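# Switch the toggle beside the display to Off

## Task

Put the toggle switch located beside the display into its Off position, without changing the state of the second switch.

## Robot and tools

Robot: two arms on a table. left_arm stands on the +y side and carries a left hand; right_arm carries a right hand. Each hand has four digits (index, middle, ring, thumb) and sixteen hinge motors. The left hand mirrors the right one. Calibrated bases: left_arm at (+0.027, +0.245, 0) m, right_arm at (-0.036, -0.343, 0) m, both nearly unrotated. A camera stand is fixed behind the arms.

Scene frame: origin at table-top height, halfway between the nominal arm bases; +x points out over the table, +z up, +y toward left_arm. Arm names do not correspond to image left or right. Reported positions and velocities use this frame and may be wrong by a few centimetres, more when the arm is stretched far.

Hand point axes (right hand): +z runs along straight fingers toward the tips, +x runs across the palm away from the thumb, and +y points out of the back, away from the palm face. The palm face sits at y = -0.062. On the left hand, +x points toward the thumb. Fingertips extend about 0.139 m beyond the knuckles, which are at z = -0.017. A rigid mast near the wrist can collide with objects.

Tool execute_actions(actions, cameras). actions is a list of actions. Each action is a list of up to 15 rows, and each row is one 1/30 s control step. If an action has fewer rows, its last row repeats to fill 15 steps, so one action lasts 0.5 s. Every row is a single flat list of 48 numbers covering both arms, each in [-1, 1], and both arms must be filled even when only one moves:
- Numbers 1-6: left arm dx, dy, dz, rx, ry, rz.
- Numbers 7-22: left hand's sixteen hinge goals.
- Numbers 23-24: left current_limit, then speed.
- Numbers 25-48: the same layout for the right arm and hand.

Arm numbers are offsets, not poses. They are measured from that arm's Hand target as it was when the action began, along the Hand target's own axes. Each row in an action counts from that same starting target, not from the row before. Scale: 1.0 equals 0.6 m for dx/dy/dz and 180 degrees for rx/ry/rz, where rx/ry/rz form one rotation vector. All zeros means hold, although it also re-requests the target. Sending the same offset again moves the arm further. The controller limits commanded orientation to 40 degrees from the measured one. The hand often stops short of its target; if so, send the missing distance as a new offset. The right elbow sags, so aim somewhat higher than needed. To stop pushing against something, command the target back past the hand.

Hand numbers are absolute goals, not offsets. Each one maps a hinge's range linearly between its two stops. Order: index_mcp, index_abd, index_pip, index_dip, thumb_cmc, thumb_axl, thumb_mcp, thumb_ipl, middle_mcp, middle_abd, middle_pip, middle_dip, ring_mcp, ring_abd, ring_pip, ring_dip. Values that give a straight joint: _mcp +0.75, _abd 0.00, _pip +0.58, _dip +0.70, thumb_cmc +0.71, thumb_axl +0.68, thumb_mcp +0.23, thumb_ipl +0.17. Lower values bend fingers toward the palm, and for thumb_cmc they swing the thumb in front of the palm. A zero is a real goal. To leave a hand unchanged, copy back its hand_goal, hand_current_limit and hand_speed.

current_limit runs linearly from 0 mA at -1 to 550 mA at +1, with 11 mA as the floor. speed maps to (speed+1)/2 of 8.5 rad/s. Starting values are +0.4 and -0.6, and the last values sent stay in effect.

cameras: a list of names, ["all"], or []. If omitted, an empty actions list returns every image and a non-empty one returns none. An unknown name makes the call invalid. Camera names: cam_high, cam_low, cam_left_wrist, cam_right_wrist, each 672x504. Calibration data is supplied and may be slightly off.

Results per arm:
- end_effector_position (m) and end_effector_quat_wxyz.
- Hand target, which is where the next offsets count from.
- Joint positions, velocities (may say "within noise") and torques.
- hand_goal, hand_measured, hand_current_ma (positive means pushing toward -1), hand_state (moving, goal, blocked, overload), hand_current_limit, hand_speed.
- Step readings of position during the motion.
A MOTOR HOT line warns that a joint is overheating. At 100 °C the arm drops and stays faulted for 30-60 s.

zoom_image(camera, region): region is [x0, y0, x1, y1] in pixels of that camera's most recent image, with the origin at top-left, at most 504 pixels wide and 504 high.

read_manual(section) returns only licence text.

finished_scene(scene): ends the current scene permanently. Scene 1 is this task. Call it only after the switch is confirmed Off and the robot has moved clear.

Things to avoid:
- Slamming into or pushing hard on the panel, table or switches.
- Flipping the second switch.
- Arm-to-arm contact.
- Knocking anything off the table.
- Holding finger currents at 495 mA or more for long: after 5 s the motor shuts down.
- Keeping an arm stretched out or straining, which heats the motors.
Thinking time also runs the clock, so keep moves smooth and efficient.

Each tool is called after "Call:" by a JSON object that holds its "api" and its "payload", one argument or row to a line.

## Session

Call:
{"api": "execute_actions", "payload": {
  "actions": []
}}

Scene clock: 0.00 s.
left_arm: end_effector_position=(+0.3124, +0.3544, +0.3099) hand_goal=(+0.754, +0.000, +0.576, +0.696, +0.714, +0.678, +0.226, +0.168, +0.754, +0.000, +0.576, +0.696, +0.754, +0.000, +0.576, +0.696) hand_measured=(+0.754, +0.000, +0.576, +0.696, +0.714, +0.678, +0.226, +0.168, +0.754, +0.000, +0.576, +0.696, +0.754, +0.000, +0.576, +0.696) hand_current_ma=(+0, +0, +0, +0, +0, +0, +0, +0, +0, +0, +0, +0, +0, +0, +0, +0) hand_state=(goal, goal, goal, goal, goal, goal, goal, goal, goal, goal, goal, goal, goal, goal, goal, goal) hand_current_limit=0.40 hand_speed=-0.60 end_effector_quat_wxyz=(+0.266, +0.889, +0.231, +0.294) | right_arm: end_effector_position=(+0.6274, -0.2397, +0.3935) hand_goal=(+0.754, +0.000, +0.576, +0.696, +0.714, +0.678, +0.226, +0.168, +0.754, +0.000, +0.576, +0.696, +0.754, +0.000, +0.576, +0.696) hand_measured=(+0.754, +0.000, +0.576, +0.696, +0.714, +0.678, +0.226, +0.168, +0.754, +0.000, +0.576, +0.696, +0.754, +0.000, +0.576, +0.696) hand_current_ma=(+0, +0, +0, +0, +0, +0, +0, +0, +0, +0, +0, +0, +0, +0, +0, +0) hand_state=(goal, goal, goal, goal, goal, goal, goal, goal, goal, goal, goal, goal, goal, goal, goal, goal) hand_current_limit=0.40 hand_speed=-0.60 end_effector_quat_wxyz=(+0.326, -0.241, +0.825, +0.395)
Joint positions: left_arm=[1.03 0.994 0.881 -1.381 0.812 2.047] | right_arm=[-0.141 1.988 2.079 -1.206 -1.012 -2.02]
Joint velocities: within noise
Joint torques (N m): no reading
Heat: left arm: hottest shoulder 31 °C; right arm: hottest wrist pitch 31 °C.
Hand target: left_arm +0.3148, +0.3581, +0.3212; +0.256, +0.889, +0.225, +0.305 | right_arm +0.6285, -0.2399, +0.4060; +0.338, -0.248, +0.820, +0.390

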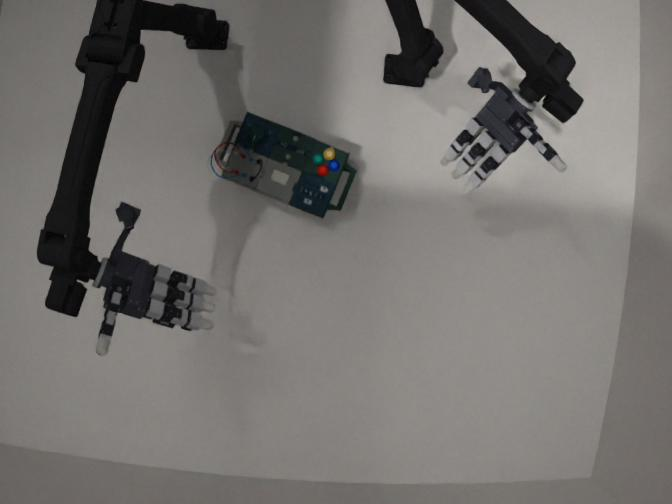

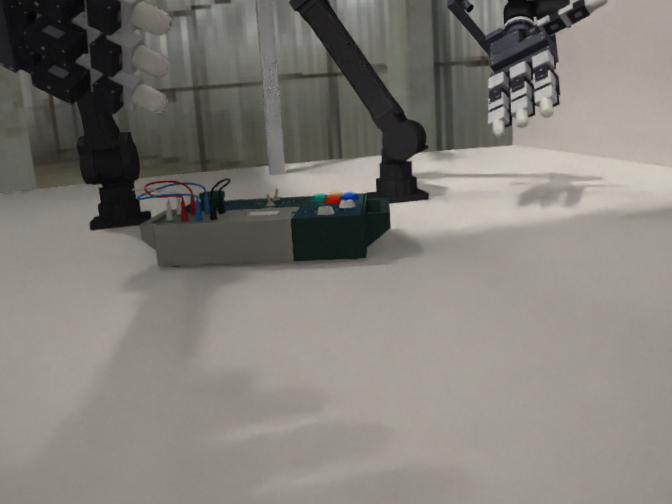

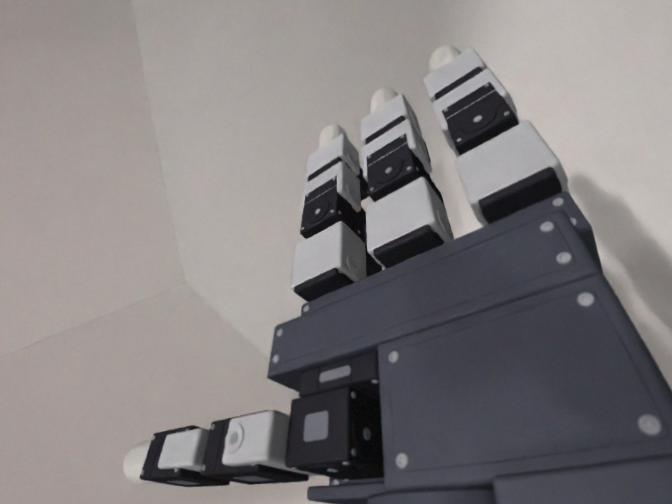

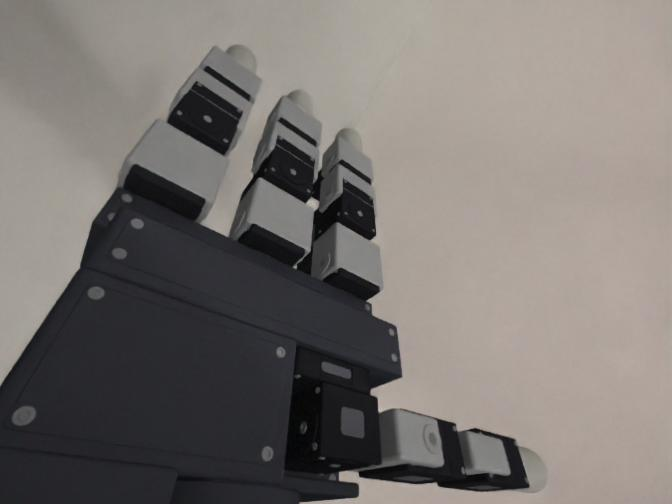

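Call:
{"api": "zoom_image", "payload": {
  "camera": "cam_high",
  "region": [200, 100, 370, 228]
}}

Call:
{"api": "zoom_image", "payload": {
  "camera": "cam_low",
  "region": [130, 160, 410, 280]
}}

Scaled by 2.965 from the camera's 672x504 image, which has a finer 960x720 frame.

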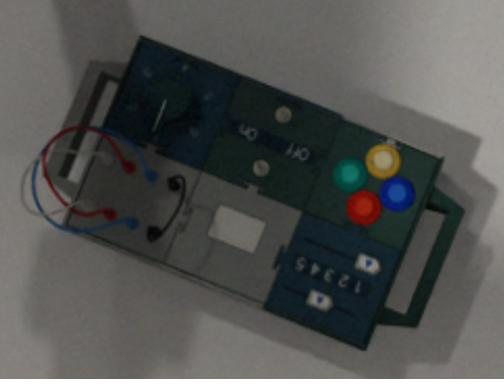

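Scaled by 1.800 from the camera's 672x504 image, which has a finer 960x720 frame.

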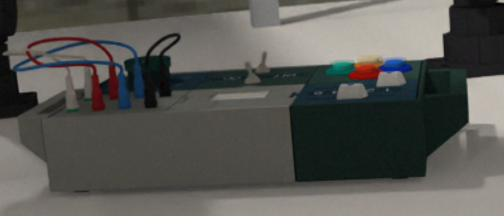

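Call:
{"api": "execute_actions", "payload": {
  "actions": [
    [[0,0,0,0,0,0,0.754,0,0.576,0.696,0.714,0.678,0.226,0.168,0.754,0,0.576,0.696,0.754,0,0.576,0.696,0.4,-0.6,0.0625,0.0923,0.0385,0.0501,0.0317,0.0422,0.754,0,0.576,0.696,0.714,0.678,0.226,0.168,0.96,0,-0.883,-0.536,0.96,0,-0.883,-0.536,0.4,-0.6]],
    [[0,0,0,0,0,0,0.754,0,0.576,0.696,0.714,0.678,0.226,0.168,0.754,0,0.576,0.696,0.754,0,0.576,0.696,0.4,-0.6,0.0711,0.0889,0.0309,0.0501,0.0317,0.0422,0.754,0,0.576,0.696,0.714,0.678,0.226,0.168,0.96,0,-0.883,-0.536,0.96,0,-0.883,-0.536,0.4,-0.6]],
    [[0,0,0,0,0,0,0.754,0,0.576,0.696,0.714,0.678,0.226,0.168,0.754,0,0.576,0.696,0.754,0,0.576,0.696,0.4,-0.6,0.0797,0.0832,0.0248,0.0501,0.0317,0.0422,0.754,0,0.576,0.696,0.714,0.678,0.226,0.168,0.96,0,-0.883,-0.536,0.96,0,-0.883,-0.536,0.4,-0.6]]
  ],
  "cameras": ["cam_high"]
}}

Scene clock: 75.60 s.
left_arm: end_effector_position=(+0.3124, +0.3544, +0.3099) hand_goal=(+0.754, +0.000, +0.576, +0.696, +0.714, +0.678, +0.226, +0.168, +0.754, +0.000, +0.576, +0.696, +0.754, +0.000, +0.576, +0.696) hand_measured=(+0.758, +0.000, +0.576, +0.696, +0.716, +0.678, +0.226, +0.168, +0.756, +0.000, +0.576, +0.696, +0.758, +0.000, +0.576, +0.696) hand_current_ma=(+15, +0, +3, +0, +13, -4, -5, -2, +13, +0, +3, +0, +15, +0, +3, +0) hand_state=(goal, goal, goal, goal, goal, goal, goal, goal, goal, goal, goal, goal, goal, goal, goal, goal) hand_current_limit=0.40 hand_speed=-0.60 end_effector_quat_wxyz=(+0.266, +0.889, +0.231, +0.294) | right_arm: end_effector_position=(+0.4671, -0.1011, +0.3658) hand_goal=(+0.754, +0.000, +0.576, +0.696, +0.714, +0.678, +0.226, +0.168, +0.960, +0.000, -0.882, -0.536, +0.960, +0.000, -0.882, -0.536) hand_measured=(+0.756, +0.000, +0.578, +0.696, +0.718, +0.678, +0.224, +0.168, +0.962, +0.000, -0.876, -0.534, +0.962, +0.000, -0.876, -0.534) hand_current_ma=(+11, -2, +5, +0, +19, -4, -15, -2, +12, -2, +30, +13, +14, -2, +28, +12) hand_state=(goal, goal, goal, goal, goal, goal, goal, goal, goal, goal, goal, goal, goal, goal, goal, goal) hand_current_limit=0.40 hand_speed=-0.60 end_effector_quat_wxyz=(+0.178, -0.060, +0.960, +0.207)
Joint positions: left_arm=[1.03 0.994 0.881 -1.381 0.812 2.047] | right_arm=[0.2 1.441 1.508 -1.202 -0.352 -1.413]
Joint torques (N m): left_arm=[-1.08 -5.25 8.95 0.24 0.82 0.1] | right_arm=[-2.2 -11.63 11.07 0.84 -0.43 0.02]
Heat: left arm: hottest shoulder 31 °C; right arm: hottest elbow 33 °C.
Hand target: left_arm +0.3148, +0.3581, +0.3212; +0.256, +0.889, +0.225, +0.305 | right_arm +0.4692, -0.1046, +0.3679; +0.180, -0.052, +0.960, +0.207
Off the commanded pose: left_arm 0.012 m, 2 deg | right_arm 0.005 m, 1 deg.
Step readings (end_effector_position of left_arm | right_arm):
0: (+0.3124, +0.3544, +0.3099) | (+0.6274, -0.2397, +0.3935)
1: (+0.3124, +0.3544, +0.3099) | (+0.6273, -0.2367, +0.3825)
2: (+0.3124, +0.3544, +0.3099) | (+0.6224, -0.2352, +0.3672)
4: (+0.3124, +0.3544, +0.3099) | (+0.6000, -0.2262, +0.3530)
8: (+0.3124, +0.3544, +0.3099) | (+0.5761, -0.2022, +0.3688)
15: (+0.3124, +0.3544, +0.3099) | (+0.5694, -0.1883, +0.3972)
16: (+0.3124, +0.3544, +0.3099) | (+0.5704, -0.1877, +0.3856)
17: (+0.3124, +0.3544, +0.3099) | (+0.5679, -0.1897, +0.3689)
19: (+0.3124, +0.3544, +0.3099) | (+0.5463, -0.1821, +0.3519)
23: (+0.3124, +0.3544, +0.3099) | (+0.5227, -0.1529, +0.3615)
30: (+0.3124, +0.3544, +0.3099) | (+0.5164, -0.1427, +0.3775)
31: (+0.3124, +0.3544, +0.3099) | (+0.5174, -0.1441, +0.3670)
32: (+0.3124, +0.3544, +0.3099) | (+0.5166, -0.1487, +0.3534)
34: (+0.3124, +0.3544, +0.3099) | (+0.4951, -0.1386, +0.3423)
38: (+0.3124, +0.3544, +0.3099) | (+0.4678, -0.1022, +0.3557)
45: (+0.3124, +0.3544, +0.3099) | (+0.4644, -0.0975, +0.3657)
Images, in order (width x height): cam_high 672x504.

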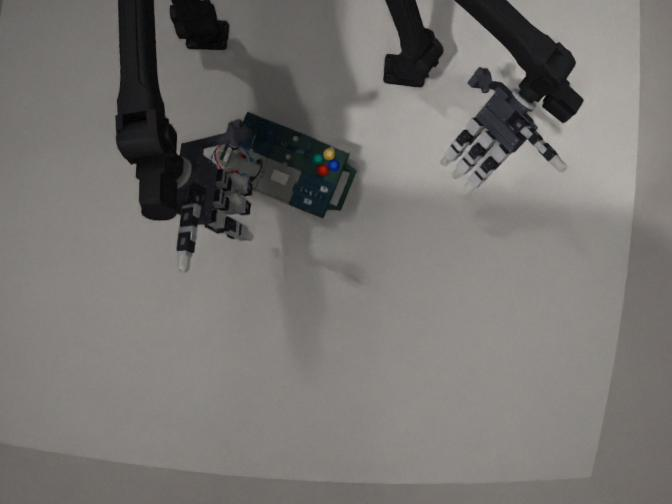

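Call:
{"api": "execute_actions", "payload": {
  "actions": [
    [[0,0,0,0,0,0,0.754,0,0.576,0.696,0.714,0.678,0.226,0.168,0.754,0,0.576,0.696,0.754,0,0.576,0.696,0.4,-0.6,0.044,0.0378,0.0103,0.025,0.0158,0.0211,0.754,0,0.576,0.696,0.714,0.678,0.226,0.168,0.96,0,-0.883,-0.536,0.96,0,-0.883,-0.536,0.4,-0.6]],
    [[0,0,0,0,0,0,0.754,0,0.576,0.696,0.714,0.678,0.226,0.168,0.754,0,0.576,0.696,0.754,0,0.576,0.696,0.4,-0.6,0.0459,0.0355,0.0098,0.025,0.0158,0.0211,0.754,0,0.576,0.696,0.714,0.678,0.226,0.168,0.96,0,-0.883,-0.536,0.96,0,-0.883,-0.536,0.4,-0.6]],
    [[0,0,0,0,0,0,0.754,0,0.576,0.696,0.714,0.678,0.226,0.168,0.754,0,0.576,0.696,0.754,0,0.576,0.696,0.4,-0.6,0.0478,0.0332,0.0094,0.025,0.0158,0.0211,0.754,0,0.576,0.696,0.714,0.678,0.226,0.168,0.96,0,-0.883,-0.536,0.96,0,-0.883,-0.536,0.4,-0.6]],
    [[0,0,0,0,0,0,0.754,0,0.576,0.696,0.714,0.678,0.226,0.168,0.754,0,0.576,0.696,0.754,0,0.576,0.696,0.4,-0.6,0.0494,0.0307,0.0094,0.025,0.0158,0.0211,0.754,0,0.576,0.696,0.714,0.678,0.226,0.168,0.96,0,-0.883,-0.536,0.96,0,-0.883,-0.536,0.4,-0.6]],
    [[0,0,0,0,0,0,0.754,0,0.576,0.696,0.714,0.678,0.226,0.168,0.754,0,0.576,0.696,0.754,0,0.576,0.696,0.4,-0.6,0.0509,0.0282,0.0094,0.025,0.0158,0.0211,0.754,0,0.576,0.696,0.714,0.678,0.226,0.168,0.96,0,-0.883,-0.536,0.96,0,-0.883,-0.536,0.4,-0.6]]
  ],
  "cameras": ["cam_high","cam_low","cam_right_wrist"]
}}

Scene clock: 88.67 s.
left_arm: end_effector_position=(+0.3124, +0.3544, +0.3099) hand_goal=(+0.754, +0.000, +0.576, +0.696, +0.714, +0.678, +0.226, +0.168, +0.754, +0.000, +0.576, +0.696, +0.754, +0.000, +0.576, +0.696) hand_measured=(+0.758, +0.000, +0.576, +0.696, +0.716, +0.678, +0.226, +0.168, +0.756, +0.000, +0.576, +0.696, +0.758, +0.000, +0.576, +0.696) hand_current_ma=(+15, +0, +3, +0, +13, -4, -5, -2, +13, +0, +3, +0, +15, +0, +3, +0) hand_state=(goal, goal, goal, goal, goal, goal, goal, goal, goal, goal, goal, goal, goal, goal, goal, goal) hand_current_limit=0.40 hand_speed=-0.60 end_effector_quat_wxyz=(+0.266, +0.889, +0.231, +0.294) | right_arm: end_effector_position=(+0.3226, +0.0025, +0.3154) hand_goal=(+0.754, +0.000, +0.576, +0.696, +0.714, +0.678, +0.226, +0.168, +0.960, +0.000, -0.882, -0.536, +0.960, +0.000, -0.882, -0.536) hand_measured=(+0.754, +0.000, +0.576, +0.696, +0.714, +0.678, +0.224, +0.168, +0.960, +0.000, -0.876, -0.534, +0.960, +0.000, -0.876, -0.534) hand_current_ma=(-1, +2, -2, +0, +4, -4, -17, -2, +0, -2, +27, +13, +0, -2, +25, +12) hand_state=(goal, goal, goal, goal, goal, goal, goal, goal, goal, goal, goal, goal, goal, goal, goal, goal) hand_current_limit=0.40 hand_speed=-0.60 end_effector_quat_wxyz=(+0.019, +0.108, +0.994, +0.024)
Joint positions: left_arm=[1.03 0.994 0.881 -1.381 0.812 2.047] | right_arm=[0.692 1.391 1.502 -1.619 -0.006 -0.658]
Joint torques (N m): left_arm=[-1.03 -4.78 8.92 0.1 0.83 0.09] | right_arm=[-2.08 -8.18 15.79 -0.12 0.09 0.03]
Heat: left arm: hottest elbow 32 °C; right arm: hottest elbow 33 °C.
Hand target: left_arm +0.3148, +0.3581, +0.3212; +0.256, +0.889, +0.225, +0.305 | right_arm +0.3368, +0.0078, +0.3357; +0.031, +0.116, +0.992, +0.035
Off the commanded pose: left_arm 0.012 m, 2 deg | right_arm 0.025 m, 2 deg.
Step readings (end_effector_position of left_arm | right_arm):
0: (+0.3124, +0.3544, +0.3099) | (+0.4671, -0.1011, +0.3658)
1: (+0.3124, +0.3544, +0.3099) | (+0.4676, -0.1020, +0.3622)
2: (+0.3124, +0.3544, +0.3099) | (+0.4672, -0.1041, +0.3559)
4: (+0.3124, +0.3544, +0.3099) | (+0.4587, -0.0977, +0.3525)
8: (+0.3124, +0.3544, +0.3099) | (+0.4466, -0.0791, +0.3559)
15: (+0.3124, +0.3544, +0.3099) | (+0.4460, -0.0764, +0.3575)
16: (+0.3124, +0.3544, +0.3099) | (+0.4456, -0.0775, +0.3541)
17: (+0.3124, +0.3544, +0.3099) | (+0.4442, -0.0804, +0.3488)
19: (+0.3124, +0.3544, +0.3099) | (+0.4333, -0.0737, +0.3455)
23: (+0.3124, +0.3544, +0.3099) | (+0.4184, -0.0548, +0.3489)
30: (+0.3124, +0.3544, +0.3099) | (+0.4182, -0.0532, +0.3503)
31: (+0.3124, +0.3544, +0.3099) | (+0.4173, -0.0542, +0.3471)
32: (+0.3124, +0.3544, +0.3099) | (+0.4156, -0.0571, +0.3422)
34: (+0.3124, +0.3544, +0.3099) | (+0.4041, -0.0505, +0.3378)
38: (+0.3124, +0.3544, +0.3099) | (+0.3889, -0.0317, +0.3369)
45: (+0.3124, +0.3544, +0.3099) | (+0.3895, -0.0311, +0.3367)
46: (+0.3124, +0.3544, +0.3099) | (+0.3877, -0.0320, +0.3342)
47: (+0.3124, +0.3544, +0.3099) | (+0.3853, -0.0349, +0.3298)
49: (+0.3124, +0.3544, +0.3099) | (+0.3722, -0.0289, +0.3253)
53: (+0.3124, +0.3544, +0.3099) | (+0.3553, -0.0122, +0.3235)
60: (+0.3124, +0.3544, +0.3099) | (+0.3564, -0.0127, +0.3232)
61: (+0.3124, +0.3544, +0.3099) | (+0.3538, -0.0134, +0.3217)
62: (+0.3124, +0.3544, +0.3099) | (+0.3512, -0.0156, +0.3192)
64: (+0.3124, +0.3544, +0.3099) | (+0.3371, -0.0106, +0.3158)
68: (+0.3124, +0.3544, +0.3099) | (+0.3196, +0.0035, +0.3138)
75: (+0.3124, +0.3544, +0.3099) | (+0.3219, +0.0027, +0.3152)
camera_calibration:
cam_right_wrist: T_world_to_cam=[[0.898581, 0.436449, 0.0454295, -0.270738], [0.265794, -0.623739, 0.735053, -0.366464], [0.34915, -0.64843, -0.676486, 0.225804], [0, 0, 0, 1]] pos_world=[0.261845, 0.0360037, 0.434424]
Images, in order (width x height): cam_high 672x504, cam_low 672x504, cam_right_wrist 672x504.

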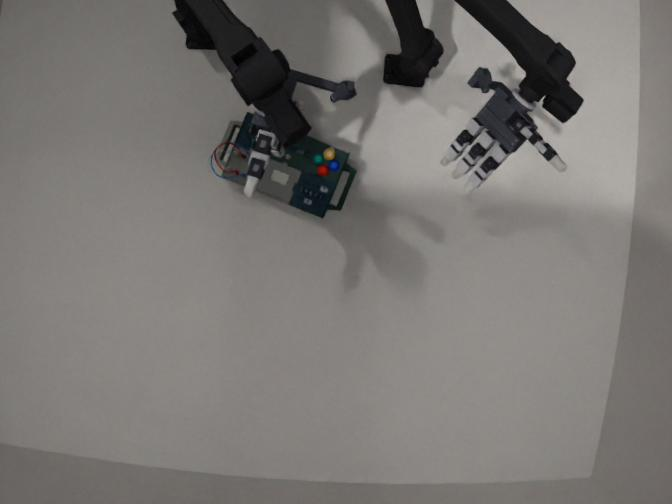

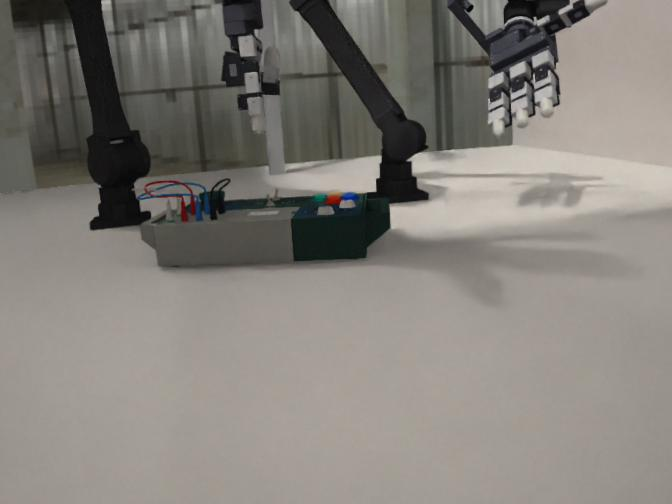

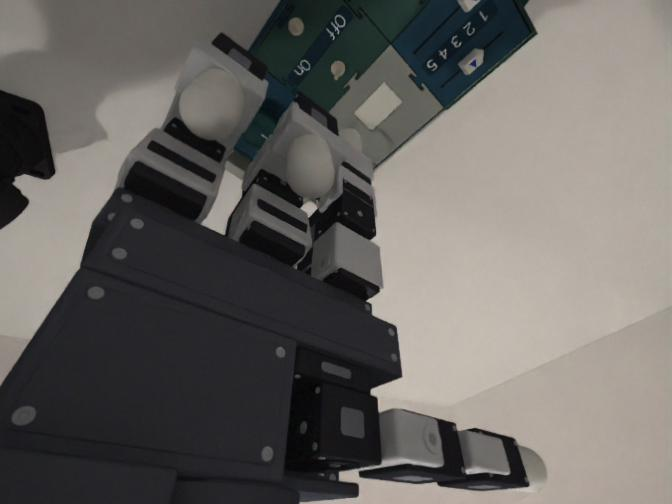

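Call:
{"api": "zoom_image", "payload": {
  "camera": "cam_right_wrist",
  "region": [230, 0, 430, 150]
}}

Call:
{"api": "zoom_image", "payload": {
  "camera": "cam_low",
  "region": [220, 170, 340, 230]
}}

Scaled by 2.520 from the camera's 672x504 image, which has a finer 960x720 frame.

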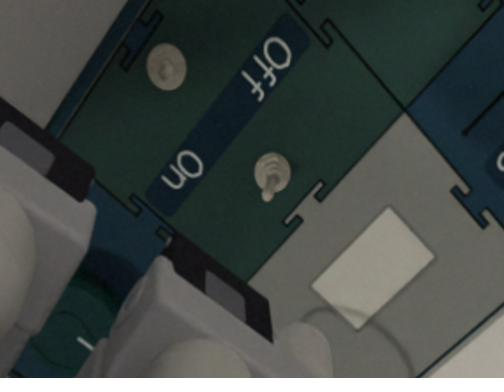

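Scaled by 4.200 from the camera's 672x504 image, which has a finer 960x720 frame.

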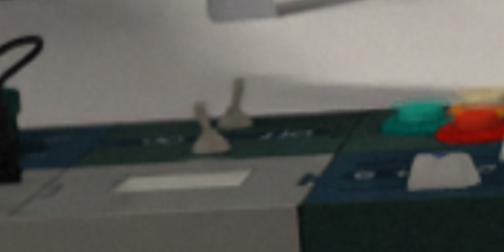

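Call:
{"api": "execute_actions", "payload": {
  "actions": [
    [[0,0,0,0,0,0,0.754,0,0.576,0.696,0.714,0.678,0.226,0.168,0.754,0,0.576,0.696,0.754,0,0.576,0.696,0.4,-0.6,0.0068,-0.0134,0.0432,0.0125,0.0079,0.0105,0.754,0,0.576,0.696,0.714,0.678,0.226,0.168,0.96,0,-0.883,-0.536,0.96,0,-0.883,-0.536,0.4,-0.6]],
    [[0,0,0,0,0,0,0.754,0,0.576,0.696,0.714,0.678,0.226,0.168,0.754,0,0.576,0.696,0.754,0,0.576,0.696,0.4,-0.6,0.0068,-0.0134,0.0432,0.0125,0.0079,0.0105,0.754,0,0.576,0.696,0.714,0.678,0.226,0.168,0.96,0,-0.883,-0.536,0.96,0,-0.883,-0.536,0.4,-0.6]]
  ],
  "cameras": ["cam_high","cam_low","cam_right_wrist"]
}}

Call:
{"api": "zoom_image", "payload": {
  "camera": "cam_right_wrist",
  "region": [230, 0, 430, 150]
}}

Call:
{"api": "zoom_image", "payload": {
  "camera": "cam_low",
  "region": [200, 130, 340, 230]
}}

Scene clock: 128.80 s.
left_arm: end_effector_position=(+0.3124, +0.3544, +0.3099) hand_goal=(+0.754, +0.000, +0.576, +0.696, +0.714, +0.678, +0.226, +0.168, +0.754, +0.000, +0.576, +0.696, +0.754, +0.000, +0.576, +0.696) hand_measured=(+0.758, +0.000, +0.576, +0.696, +0.716, +0.678, +0.226, +0.168, +0.756, +0.000, +0.576, +0.696, +0.758, +0.000, +0.576, +0.696) hand_current_ma=(+15, +0, +3, +0, +13, -4, -5, -2, +13, +0, +3, +0, +15, +0, +3, +0) hand_state=(goal, goal, goal, goal, goal, goal, goal, goal, goal, goal, goal, goal, goal, goal, goal, goal) hand_current_limit=0.40 hand_speed=-0.60 end_effector_quat_wxyz=(+0.266, +0.889, +0.231, +0.294) | right_arm: end_effector_position=(+0.3250, -0.0047, +0.2895) hand_goal=(+0.754, +0.000, +0.576, +0.696, +0.714, +0.678, +0.226, +0.168, +0.960, +0.000, -0.882, -0.536, +0.960, +0.000, -0.882, -0.536) hand_measured=(+0.754, +0.000, +0.576, +0.696, +0.714, +0.678, +0.224, +0.168, +0.960, +0.000, -0.876, -0.534, +0.960, +0.000, -0.876, -0.534) hand_current_ma=(-2, +2, -2, +0, +3, -4, -17, -2, +0, -2, +27, +13, +0, -2, +25, +12) hand_state=(goal, goal, goal, goal, goal, goal, goal, goal, goal, goal, goal, goal, goal, goal, goal, goal) hand_current_limit=0.40 hand_speed=-0.60 end_effector_quat_wxyz=(+0.003, +0.145, +0.989, +0.003)
Joint positions: left_arm=[1.03 0.994 0.881 -1.381 0.812 2.047] | right_arm=[0.692 1.407 1.463 -1.617 0 -0.584]
Joint torques (N m): left_arm=[-1.32 -5.01 8.96 0.16 0.83 0.1] | right_arm=[-1.2 -8.94 9.57 0.46 0.07 0.02]
Heat: left arm: hottest elbow 32 °C; right arm: hottest elbow 35 °C.
Hand target: left_arm +0.3148, +0.3581, +0.3212; +0.256, +0.889, +0.225, +0.305 | right_arm +0.3277, -0.0033, +0.2829; +0.001, +0.149, +0.989, +0.000
Off the commanded pose: left_arm 0.012 m, 2 deg | right_arm 0.007 m, 1 deg.
Step readings (end_effector_position of left_arm | right_arm):
0: (+0.3124, +0.3544, +0.3099) | (+0.3226, +0.0025, +0.3154)
1: (+0.3124, +0.3544, +0.3099) | (+0.3231, +0.0021, +0.3153)
2: (+0.3124, +0.3544, +0.3099) | (+0.3239, +0.0018, +0.3150)
4: (+0.3124, +0.3544, +0.3099) | (+0.3249, +0.0016, +0.3140)
8: (+0.3124, +0.3544, +0.3099) | (+0.3263, +0.0016, +0.3121)
15: (+0.3124, +0.3544, +0.3099) | (+0.3269, +0.0014, +0.3117)
16: (+0.3124, +0.3544, +0.3099) | (+0.3267, +0.0007, +0.3099)
17: (+0.3124, +0.3544, +0.3099) | (+0.3267, -0.0004, +0.3070)
19: (+0.3124, +0.3544, +0.3099) | (+0.3251, -0.0028, +0.2988)
23: (+0.3124, +0.3544, +0.3099) | (+0.3245, -0.0044, +0.2897)
30: (+0.3124, +0.3544, +0.3099) | (+0.3249, -0.0046, +0.2895)
camera_calibration:
cam_right_wrist: T_world_to_cam=[[0.929394, 0.369056, -0.00490133, -0.264351], [0.248556, -0.61601, 0.747497, -0.350511], [0.272849, -0.695938, -0.664247, 0.223781], [0, 0, 0, 1]] pos_world=[0.271749, 0.0373798, 0.409357]
Images, in order (width x height): cam_high 672x504, cam_low 672x504, cam_right_wrist 672x504.

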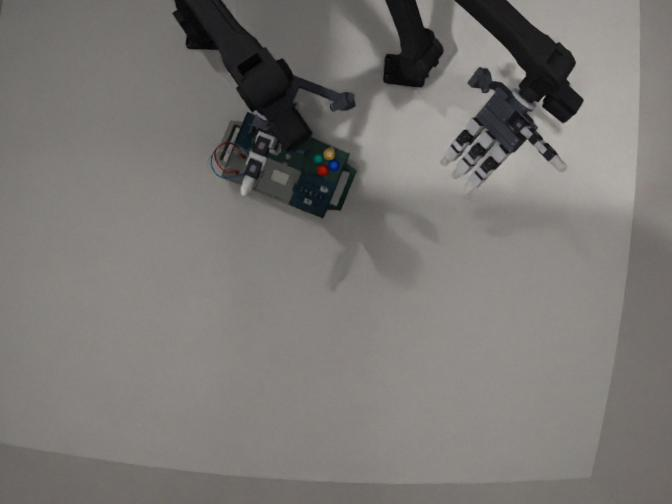

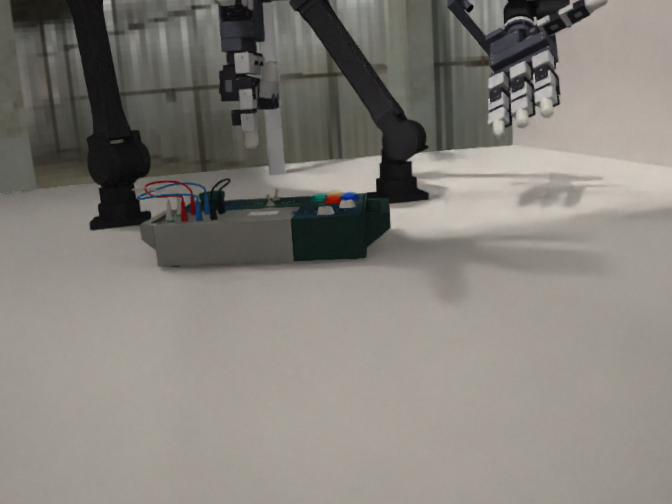

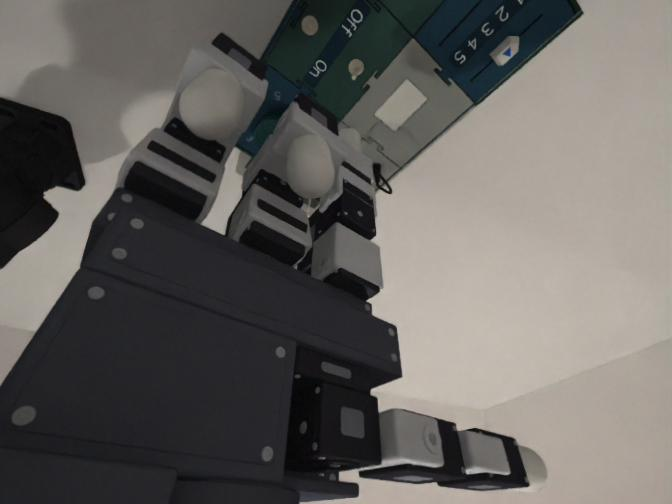

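Scaled by 2.520 from the camera's 672x504 image, which has a finer 960x720 frame.

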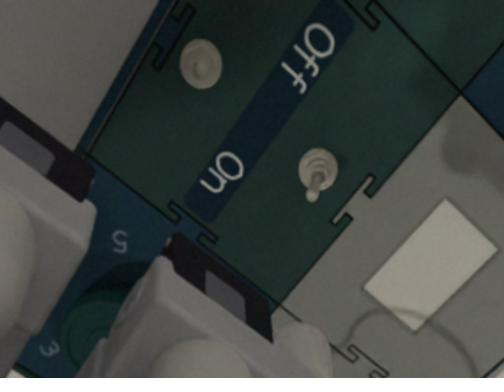

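Scaled by 3.600 from the camera's 672x504 image, which has a finer 960x720 frame.

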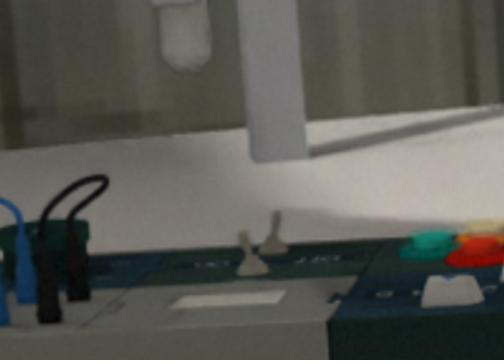

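Call:
{"api": "execute_actions", "payload": {
  "actions": [
    [[0,0,0,0,0,0,0.754,0,0.576,0.696,0.714,0.678,0.226,0.168,0.754,0,0.576,0.696,0.754,0,0.576,0.696,0.4,-0.6,0.0062,-0.0048,0.0425,0,0,0,0.754,0,0.576,0.696,0.714,0.678,0.226,0.168,0.96,0,-0.883,-0.536,0.96,0,-0.883,-0.536,0.4,-0.6]],
    [[0,0,0,0,0,0,0.754,0,0.576,0.696,0.714,0.678,0.226,0.168,0.754,0,0.576,0.696,0.754,0,0.576,0.696,0.4,-0.6,0.0062,-0.0048,0.0425,0,0,0,0.754,0,0.576,0.696,0.714,0.678,0.226,0.168,0.96,0,-0.883,-0.536,0.96,0,-0.883,-0.536,0.4,-0.6]]
  ],
  "cameras": ["cam_low","cam_right_wrist"]
}}

Call:
{"api": "zoom_image", "payload": {
  "camera": "cam_right_wrist",
  "region": [230, 0, 430, 150]
}}

Call:
{"api": "zoom_image", "payload": {
  "camera": "cam_low",
  "region": [200, 130, 340, 230]
}}

Scene clock: 144.80 s.
left_arm: end_effector_position=(+0.3124, +0.3544, +0.3099) hand_goal=(+0.754, +0.000, +0.576, +0.696, +0.714, +0.678, +0.226, +0.168, +0.754, +0.000, +0.576, +0.696, +0.754, +0.000, +0.576, +0.696) hand_measured=(+0.758, +0.000, +0.576, +0.696, +0.716, +0.678, +0.226, +0.168, +0.756, +0.000, +0.576, +0.696, +0.758, +0.000, +0.576, +0.696) hand_current_ma=(+15, +0, +3, +0, +13, -4, -5, -2, +13, +0, +3, +0, +15, +0, +3, +0) hand_state=(goal, goal, goal, goal, goal, goal, goal, goal, goal, goal, goal, goal, goal, goal, goal, goal) hand_current_limit=0.40 hand_speed=-0.60 end_effector_quat_wxyz=(+0.266, +0.889, +0.231, +0.294) | right_arm: end_effector_position=(+0.3187, -0.0109, +0.2323) hand_goal=(+0.754, +0.000, +0.576, +0.696, +0.714, +0.678, +0.226, +0.168, +0.960, +0.000, -0.882, -0.536, +0.960, +0.000, -0.882, -0.536) hand_measured=(+0.754, +0.000, +0.576, +0.696, +0.714, +0.678, +0.224, +0.168, +0.960, +0.000, -0.876, -0.534, +0.960, +0.000, -0.878, -0.534) hand_current_ma=(-4, +2, -2, +0, +3, -4, -17, -2, +1, -2, +25, +13, +1, -2, +23, +12) hand_state=(goal, goal, goal, goal, goal, goal, goal, goal, goal, goal, goal, goal, goal, goal, goal, goal) hand_current_limit=0.40 hand_speed=-0.60 end_effector_quat_wxyz=(-0.002, +0.149, +0.989, -0.003)
Joint positions: left_arm=[1.03 0.994 0.881 -1.381 0.812 2.047] | right_arm=[0.692 1.397 1.306 -1.487 0 -0.576]
Joint torques (N m): left_arm=[-0.85 -5.07 8.87 0.16 0.82 0.08] | right_arm=[-0.79 -9.88 9.83 0.55 0.08 0.03]
Heat: left arm: hottest elbow 33 °C; right arm: hottest elbow 34 °C.
Hand target: left_arm +0.3148, +0.3581, +0.3212; +0.256, +0.889, +0.225, +0.305 | right_arm +0.3190, -0.0066, +0.2318; +0.001, +0.149, +0.989, +0.000
Off the commanded pose: left_arm 0.012 m, 2 deg | right_arm 0.004 m, 0 deg.
Step readings (end_effector_position of left_arm | right_arm):
0: (+0.3124, +0.3544, +0.3099) | (+0.3250, -0.0047, +0.2895)
1: (+0.3124, +0.3544, +0.3099) | (+0.3254, -0.0046, +0.2863)
2: (+0.3124, +0.3544, +0.3099) | (+0.3256, -0.0044, +0.2825)
4: (+0.3124, +0.3544, +0.3099) | (+0.3241, -0.0057, +0.2705)
8: (+0.3124, +0.3544, +0.3099) | (+0.3201, -0.0092, +0.2576)
15: (+0.3124, +0.3544, +0.3099) | (+0.3212, -0.0084, +0.2580)
16: (+0.3124, +0.3544, +0.3099) | (+0.3216, -0.0081, +0.2553)
17: (+0.3124, +0.3544, +0.3099) | (+0.3224, -0.0075, +0.2522)
19: (+0.3124, +0.3544, +0.3099) | (+0.3213, -0.0085, +0.2418)
23: (+0.3124, +0.3544, +0.3099) | (+0.3176, -0.0117, +0.2318)
30: (+0.3124, +0.3544, +0.3099) | (+0.3187, -0.0109, +0.2323)
camera_calibration:
cam_right_wrist: T_world_to_cam=[[0.93218, 0.361421, -0.0203594, -0.253836], [0.252884, -0.609934, 0.75102, -0.312146], [0.259017, -0.705234, -0.659966, 0.186488], [0, 0, 0, 1]] pos_world=[0.267255, 0.0328713, 0.352336]
Images, in order (width x height): cam_low 672x504, cam_right_wrist 672x504.

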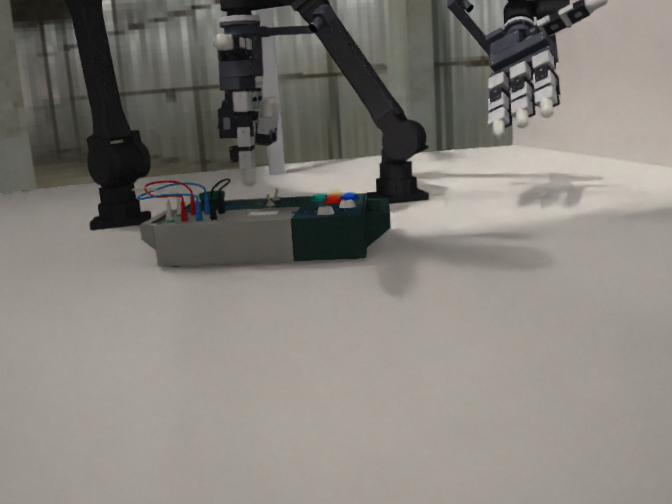

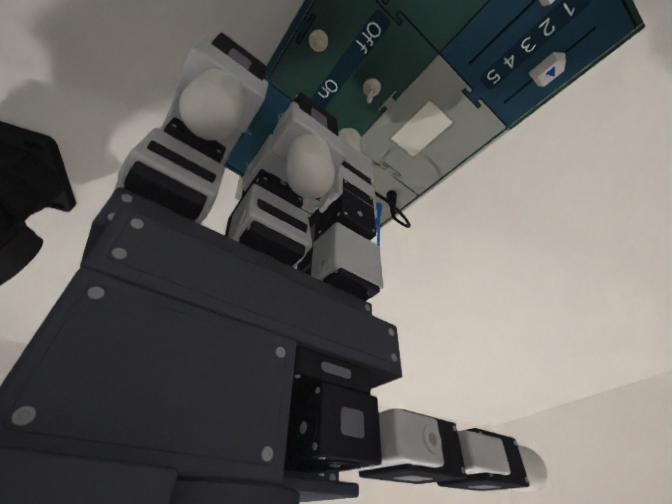

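Scaled by 2.520 from the camera's 672x504 image, which has a finer 960x720 frame.

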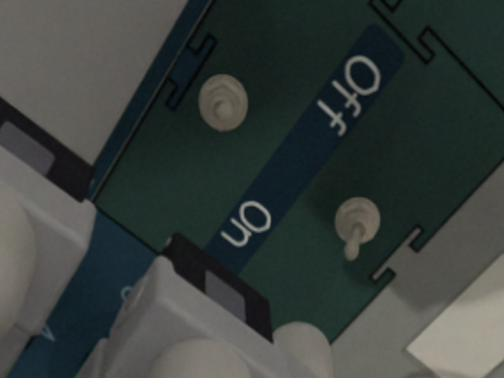

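Scaled by 3.600 from the camera's 672x504 image, which has a finer 960x720 frame.

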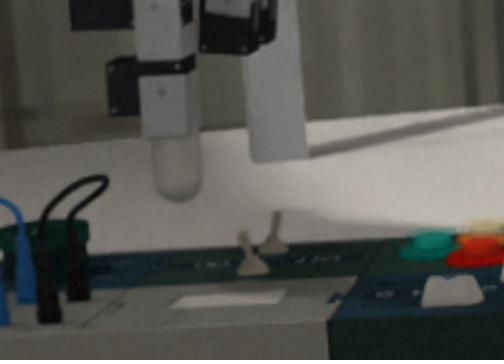

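Call:
{"api": "execute_actions", "payload": {
  "actions": [
    [[0,0,0,0,0,0,0.754,0,0.576,0.696,0.714,0.678,0.226,0.168,0.754,0,0.576,0.696,0.754,0,0.576,0.696,0.4,-0.6,0,0,0.0217,0,0,0,0.754,0,0.576,0.696,0.714,0.678,0.226,0.168,0.96,0,-0.883,-0.536,0.96,0,-0.883,-0.536,0.4,-0.6]],
    [[0,0,0,0,0,0,0.754,0,0.576,0.696,0.714,0.678,0.226,0.168,0.754,0,0.576,0.696,0.754,0,0.576,0.696,0.4,-0.6,0,0,0.0217,0,0,0,0.754,0,0.576,0.696,0.714,0.678,0.226,0.168,0.96,0,-0.883,-0.536,0.96,0,-0.883,-0.536,0.4,-0.6]]
  ],
  "cameras": ["cam_low","cam_right_wrist"]
}}

Call:
{"api": "zoom_image", "payload": {
  "camera": "cam_right_wrist",
  "region": [230, 0, 430, 150]
}}

Call:
{"api": "zoom_image", "payload": {
  "camera": "cam_low",
  "region": [200, 130, 340, 230]
}}

Scene clock: 159.57 s.
left_arm: end_effector_position=(+0.3124, +0.3544, +0.3099) hand_goal=(+0.754, +0.000, +0.576, +0.696, +0.714, +0.678, +0.226, +0.168, +0.754, +0.000, +0.576, +0.696, +0.754, +0.000, +0.576, +0.696) hand_measured=(+0.758, +0.000, +0.576, +0.696, +0.716, +0.678, +0.226, +0.168, +0.756, +0.000, +0.576, +0.696, +0.758, +0.000, +0.576, +0.696) hand_current_ma=(+15, +0, +3, +0, +13, -4, -5, -2, +13, +0, +3, +0, +15, +0, +3, +0) hand_state=(goal, goal, goal, goal, goal, goal, goal, goal, goal, goal, goal, goal, goal, goal, goal, goal) hand_current_limit=0.40 hand_speed=-0.60 end_effector_quat_wxyz=(+0.266, +0.889, +0.231, +0.294) | right_arm: end_effector_position=(+0.3193, -0.0104, +0.2120) hand_goal=(+0.754, +0.000, +0.576, +0.696, +0.714, +0.678, +0.226, +0.168, +0.960, +0.000, -0.882, -0.536, +0.960, +0.000, -0.882, -0.536) hand_measured=(+0.754, +0.000, +0.576, +0.696, +0.714, +0.678, +0.224, +0.168, +0.960, +0.000, -0.876, -0.534, +0.960, +0.000, -0.878, -0.534) hand_current_ma=(-3, +2, -2, +0, +3, -4, -17, -2, +1, -2, +25, +13, +1, -2, +23, +12) hand_state=(goal, goal, goal, goal, goal, goal, goal, goal, goal, goal, goal, goal, goal, goal, goal, goal) hand_current_limit=0.40 hand_speed=-0.60 end_effector_quat_wxyz=(+0.002, +0.149, +0.989, +0.002)
Joint positions: left_arm=[1.03 0.994 0.881 -1.381 0.812 2.047] | right_arm=[0.692 1.398 1.251 -1.419 0 -0.575]
Joint torques (N m): left_arm=[-1.03 -5.25 8.9 0.13 0.81 0.11] | right_arm=[-0.91 -8.64 9.28 0.58 0.09 0.02]
Heat: left arm: hottest elbow 33 °C; right arm: hottest elbow 34 °C.
Hand target: left_arm +0.3148, +0.3581, +0.3212; +0.256, +0.889, +0.225, +0.305 | right_arm +0.3190, -0.0067, +0.2056; +0.001, +0.149, +0.989, +0.000
Off the commanded pose: left_arm 0.012 m, 2 deg | right_arm 0.007 m, 0 deg.
Step readings (end_effector_position of left_arm | right_arm):
0: (+0.3124, +0.3544, +0.3099) | (+0.3187, -0.0109, +0.2323)
1: (+0.3124, +0.3544, +0.3099) | (+0.3191, -0.0106, +0.2315)
2: (+0.3124, +0.3544, +0.3099) | (+0.3202, -0.0097, +0.2301)
4: (+0.3124, +0.3544, +0.3099) | (+0.3204, -0.0095, +0.2266)
8: (+0.3124, +0.3544, +0.3099) | (+0.3194, -0.0103, +0.2236)
15: (+0.3124, +0.3544, +0.3099) | (+0.3198, -0.0100, +0.2238)
16: (+0.3124, +0.3544, +0.3099) | (+0.3201, -0.0098, +0.2227)
17: (+0.3124, +0.3544, +0.3099) | (+0.3209, -0.0091, +0.2210)
19: (+0.3124, +0.3544, +0.3099) | (+0.3206, -0.0094, +0.2160)
23: (+0.3124, +0.3544, +0.3099) | (+0.3188, -0.0108, +0.2118)
30: (+0.3124, +0.3544, +0.3099) | (+0.3193, -0.0104, +0.2120)
camera_calibration:
cam_right_wrist: T_world_to_cam=[[0.932444, 0.361206, -0.00879486, -0.257627], [0.245649, -0.61591, 0.748539, -0.294034], [0.26496, -0.700132, -0.663032, 0.17212], [0, 0, 0, 1]] pos_world=[0.266847, 0.0324648, 0.331952]
Images, in order (width x height): cam_low 672x504, cam_right_wrist 672x504.

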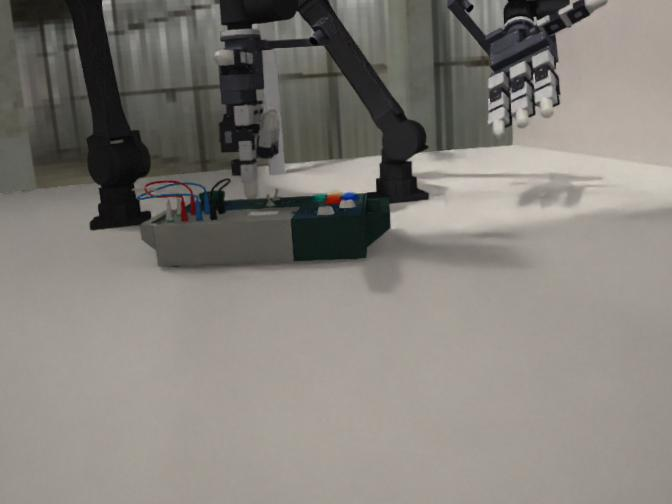

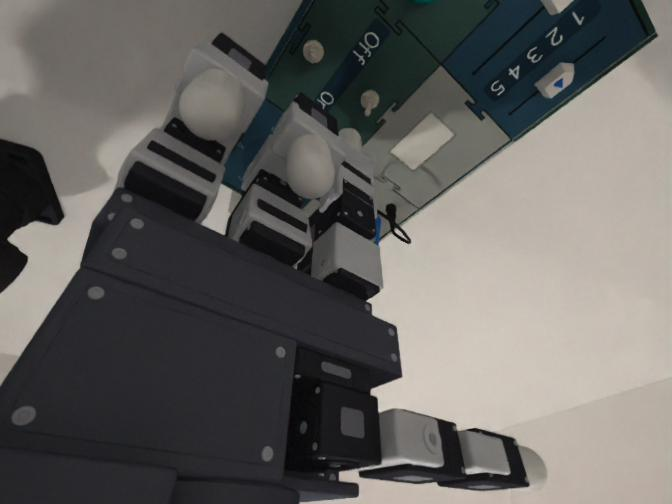

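Scaled by 2.520 from the camera's 672x504 image, which has a finer 960x720 frame.

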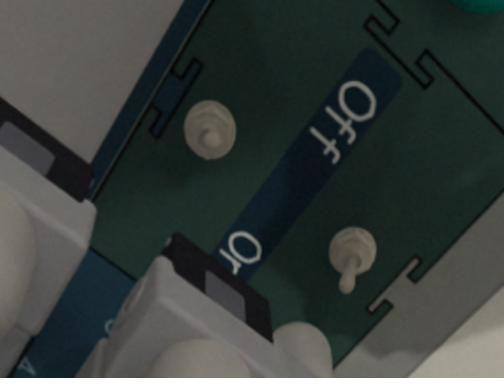

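Scaled by 3.600 from the camera's 672x504 image, which has a finer 960x720 frame.

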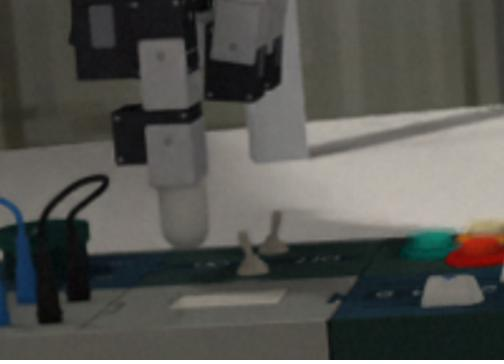

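Call:
{"api": "execute_actions", "payload": {
  "actions": [
    [[0,0,0,0,0,0,0.754,0,0.576,0.696,0.714,0.678,0.226,0.168,0.754,0,0.576,0.696,0.754,0,0.576,0.696,0.4,-0.6,0,0.015,0.011,0,0,0,0.754,0,0.576,0.696,0.714,0.678,0.226,0.168,0.96,0,-0.883,-0.536,0.96,0,-0.883,-0.536,0.4,-0.6]],
    [[0,0,0,0,0,0,0.754,0,0.576,0.696,0.714,0.678,0.226,0.168,0.754,0,0.576,0.696,0.754,0,0.576,0.696,0.4,-0.6,0,0.013,0,0,0,0,0.754,0,0.576,0.696,0.714,0.678,0.226,0.168,0.96,0,-0.883,-0.536,0.96,0,-0.883,-0.536,0.4,-0.6]]
  ],
  "cameras": ["cam_low","cam_right_wrist"]
}}

Call:
{"api": "zoom_image", "payload": {
  "camera": "cam_right_wrist",
  "region": [280, 50, 430, 162]
}}

Call:
{"api": "zoom_image", "payload": {
  "camera": "cam_low",
  "region": [200, 130, 340, 230]
}}

Scene clock: 169.17 s.
left_arm: end_effector_position=(+0.3124, +0.3544, +0.3099) hand_goal=(+0.754, +0.000, +0.576, +0.696, +0.714, +0.678, +0.226, +0.168, +0.754, +0.000, +0.576, +0.696, +0.754, +0.000, +0.576, +0.696) hand_measured=(+0.758, +0.000, +0.576, +0.696, +0.716, +0.678, +0.226, +0.168, +0.756, +0.000, +0.576, +0.696, +0.758, +0.000, +0.576, +0.696) hand_current_ma=(+15, +0, +3, +0, +13, -4, -5, -2, +13, +0, +3, +0, +15, +0, +3, +0) hand_state=(goal, goal, goal, goal, goal, goal, goal, goal, goal, goal, goal, goal, goal, goal, goal, goal) hand_current_limit=0.40 hand_speed=-0.60 end_effector_quat_wxyz=(+0.266, +0.889, +0.231, +0.294) | right_arm: end_effector_position=(+0.3195, +0.0000, +0.1985) hand_goal=(+0.754, +0.000, +0.576, +0.696, +0.714, +0.678, +0.226, +0.168, +0.960, +0.000, -0.882, -0.536, +0.960, +0.000, -0.882, -0.536) hand_measured=(+0.756, +0.000, +0.576, +0.696, +0.714, +0.678, +0.224, +0.168, +0.960, +0.000, -0.876, -0.534, +0.960, +0.000, -0.878, -0.534) hand_current_ma=(+7, +4, +4, +0, +3, -4, -18, -2, +1, -2, +25, +13, +1, -2, +23, +12) hand_state=(goal, goal, goal, goal, goal, goal, goal, goal, goal, goal, goal, goal, goal, goal, goal, goal) hand_current_limit=0.40 hand_speed=-0.60 end_effector_quat_wxyz=(-0.002, +0.149, +0.989, -0.004)
Joint positions: left_arm=[1.03 0.994 0.881 -1.381 0.812 2.047] | right_arm=[0.713 1.43 1.251 -1.401 0.003 -0.553]
Joint torques (N m): left_arm=[-1.32 -4.95 8.84 0.18 0.82 0.09] | right_arm=[-0.56 -8.41 11.34 0.51 -0.03 0.02]
Heat: left arm: hottest elbow 33 °C; right arm: hottest elbow 34 °C.
Hand target: left_arm +0.3148, +0.3581, +0.3212; +0.256, +0.889, +0.225, +0.305 | right_arm +0.3240, +0.0094, +0.1990; +0.001, +0.149, +0.989, +0.000
Off the commanded pose: left_arm 0.012 m, 2 deg | right_arm 0.010 m, 1 deg.
Step readings (end_effector_position of left_arm | right_arm):
0: (+0.3124, +0.3544, +0.3099) | (+0.3193, -0.0104, +0.2120)
1: (+0.3124, +0.3544, +0.3099) | (+0.3195, -0.0097, +0.2118)
2: (+0.3124, +0.3544, +0.3099) | (+0.3195, -0.0077, +0.2115)
4: (+0.3124, +0.3544, +0.3099) | (+0.3206, -0.0057, +0.2096)
8: (+0.3124, +0.3544, +0.3099) | (+0.3208, -0.0036, +0.2051)
15: (+0.3124, +0.3544, +0.3099) | (+0.3203, -0.0027, +0.2046)
16: (+0.3124, +0.3544, +0.3099) | (+0.3202, -0.0025, +0.2040)
17: (+0.3124, +0.3544, +0.3099) | (+0.3195, -0.0016, +0.2035)
19: (+0.3124, +0.3544, +0.3099) | (+0.3193, -0.0007, +0.2014)
23: (+0.3124, +0.3544, +0.3099) | (+0.3194, +0.0000, +0.1985)
30: (+0.3124, +0.3544, +0.3099) | (+0.3195, +0.0000, +0.1985)
camera_calibration:
cam_right_wrist: T_world_to_cam=[[0.932725, 0.359964, -0.021218, -0.259202], [0.251667, -0.607711, 0.753227, -0.280337], [0.25824, -0.707893, -0.657419, 0.171398], [0, 0, 0, 1]] pos_world=[0.268054, 0.0442708, 0.318338]
Images, in order (width x height): cam_low 672x504, cam_right_wrist 672x504.

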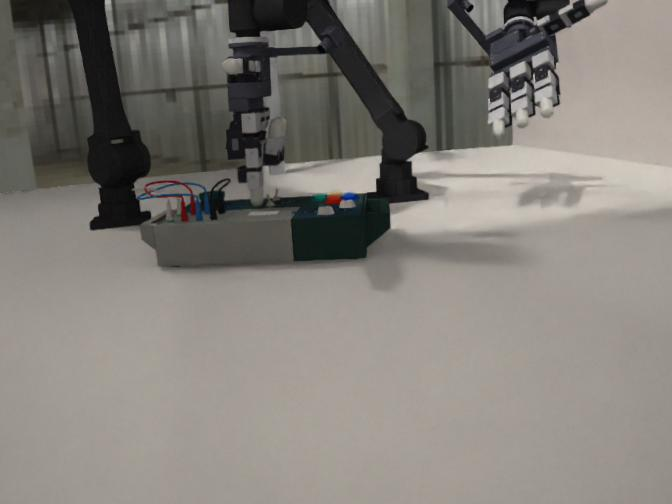

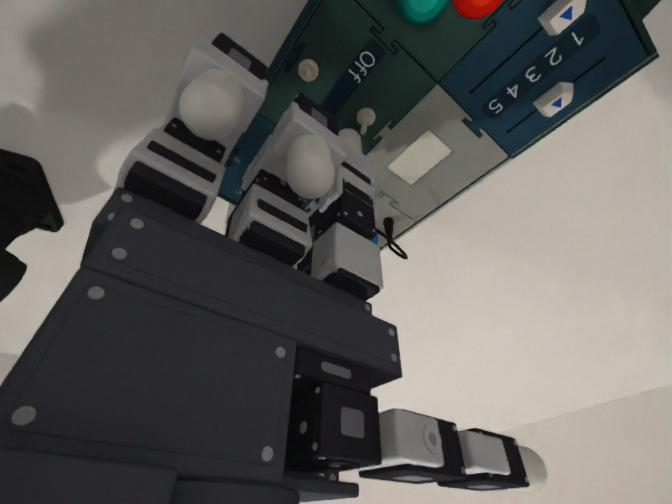

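Scaled by 3.360 from the camera's 672x504 image, which has a finer 960x720 frame.

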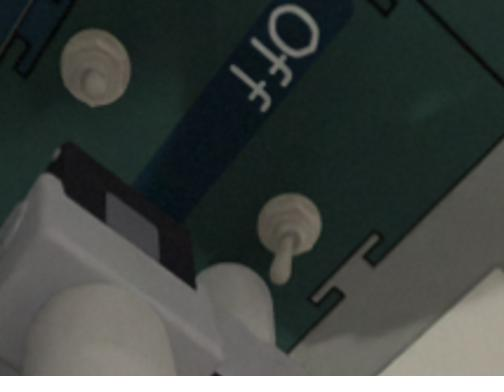

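Scaled by 3.600 from the camera's 672x504 image, which has a finer 960x720 frame.

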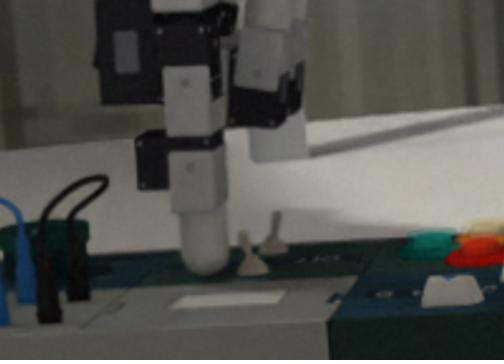

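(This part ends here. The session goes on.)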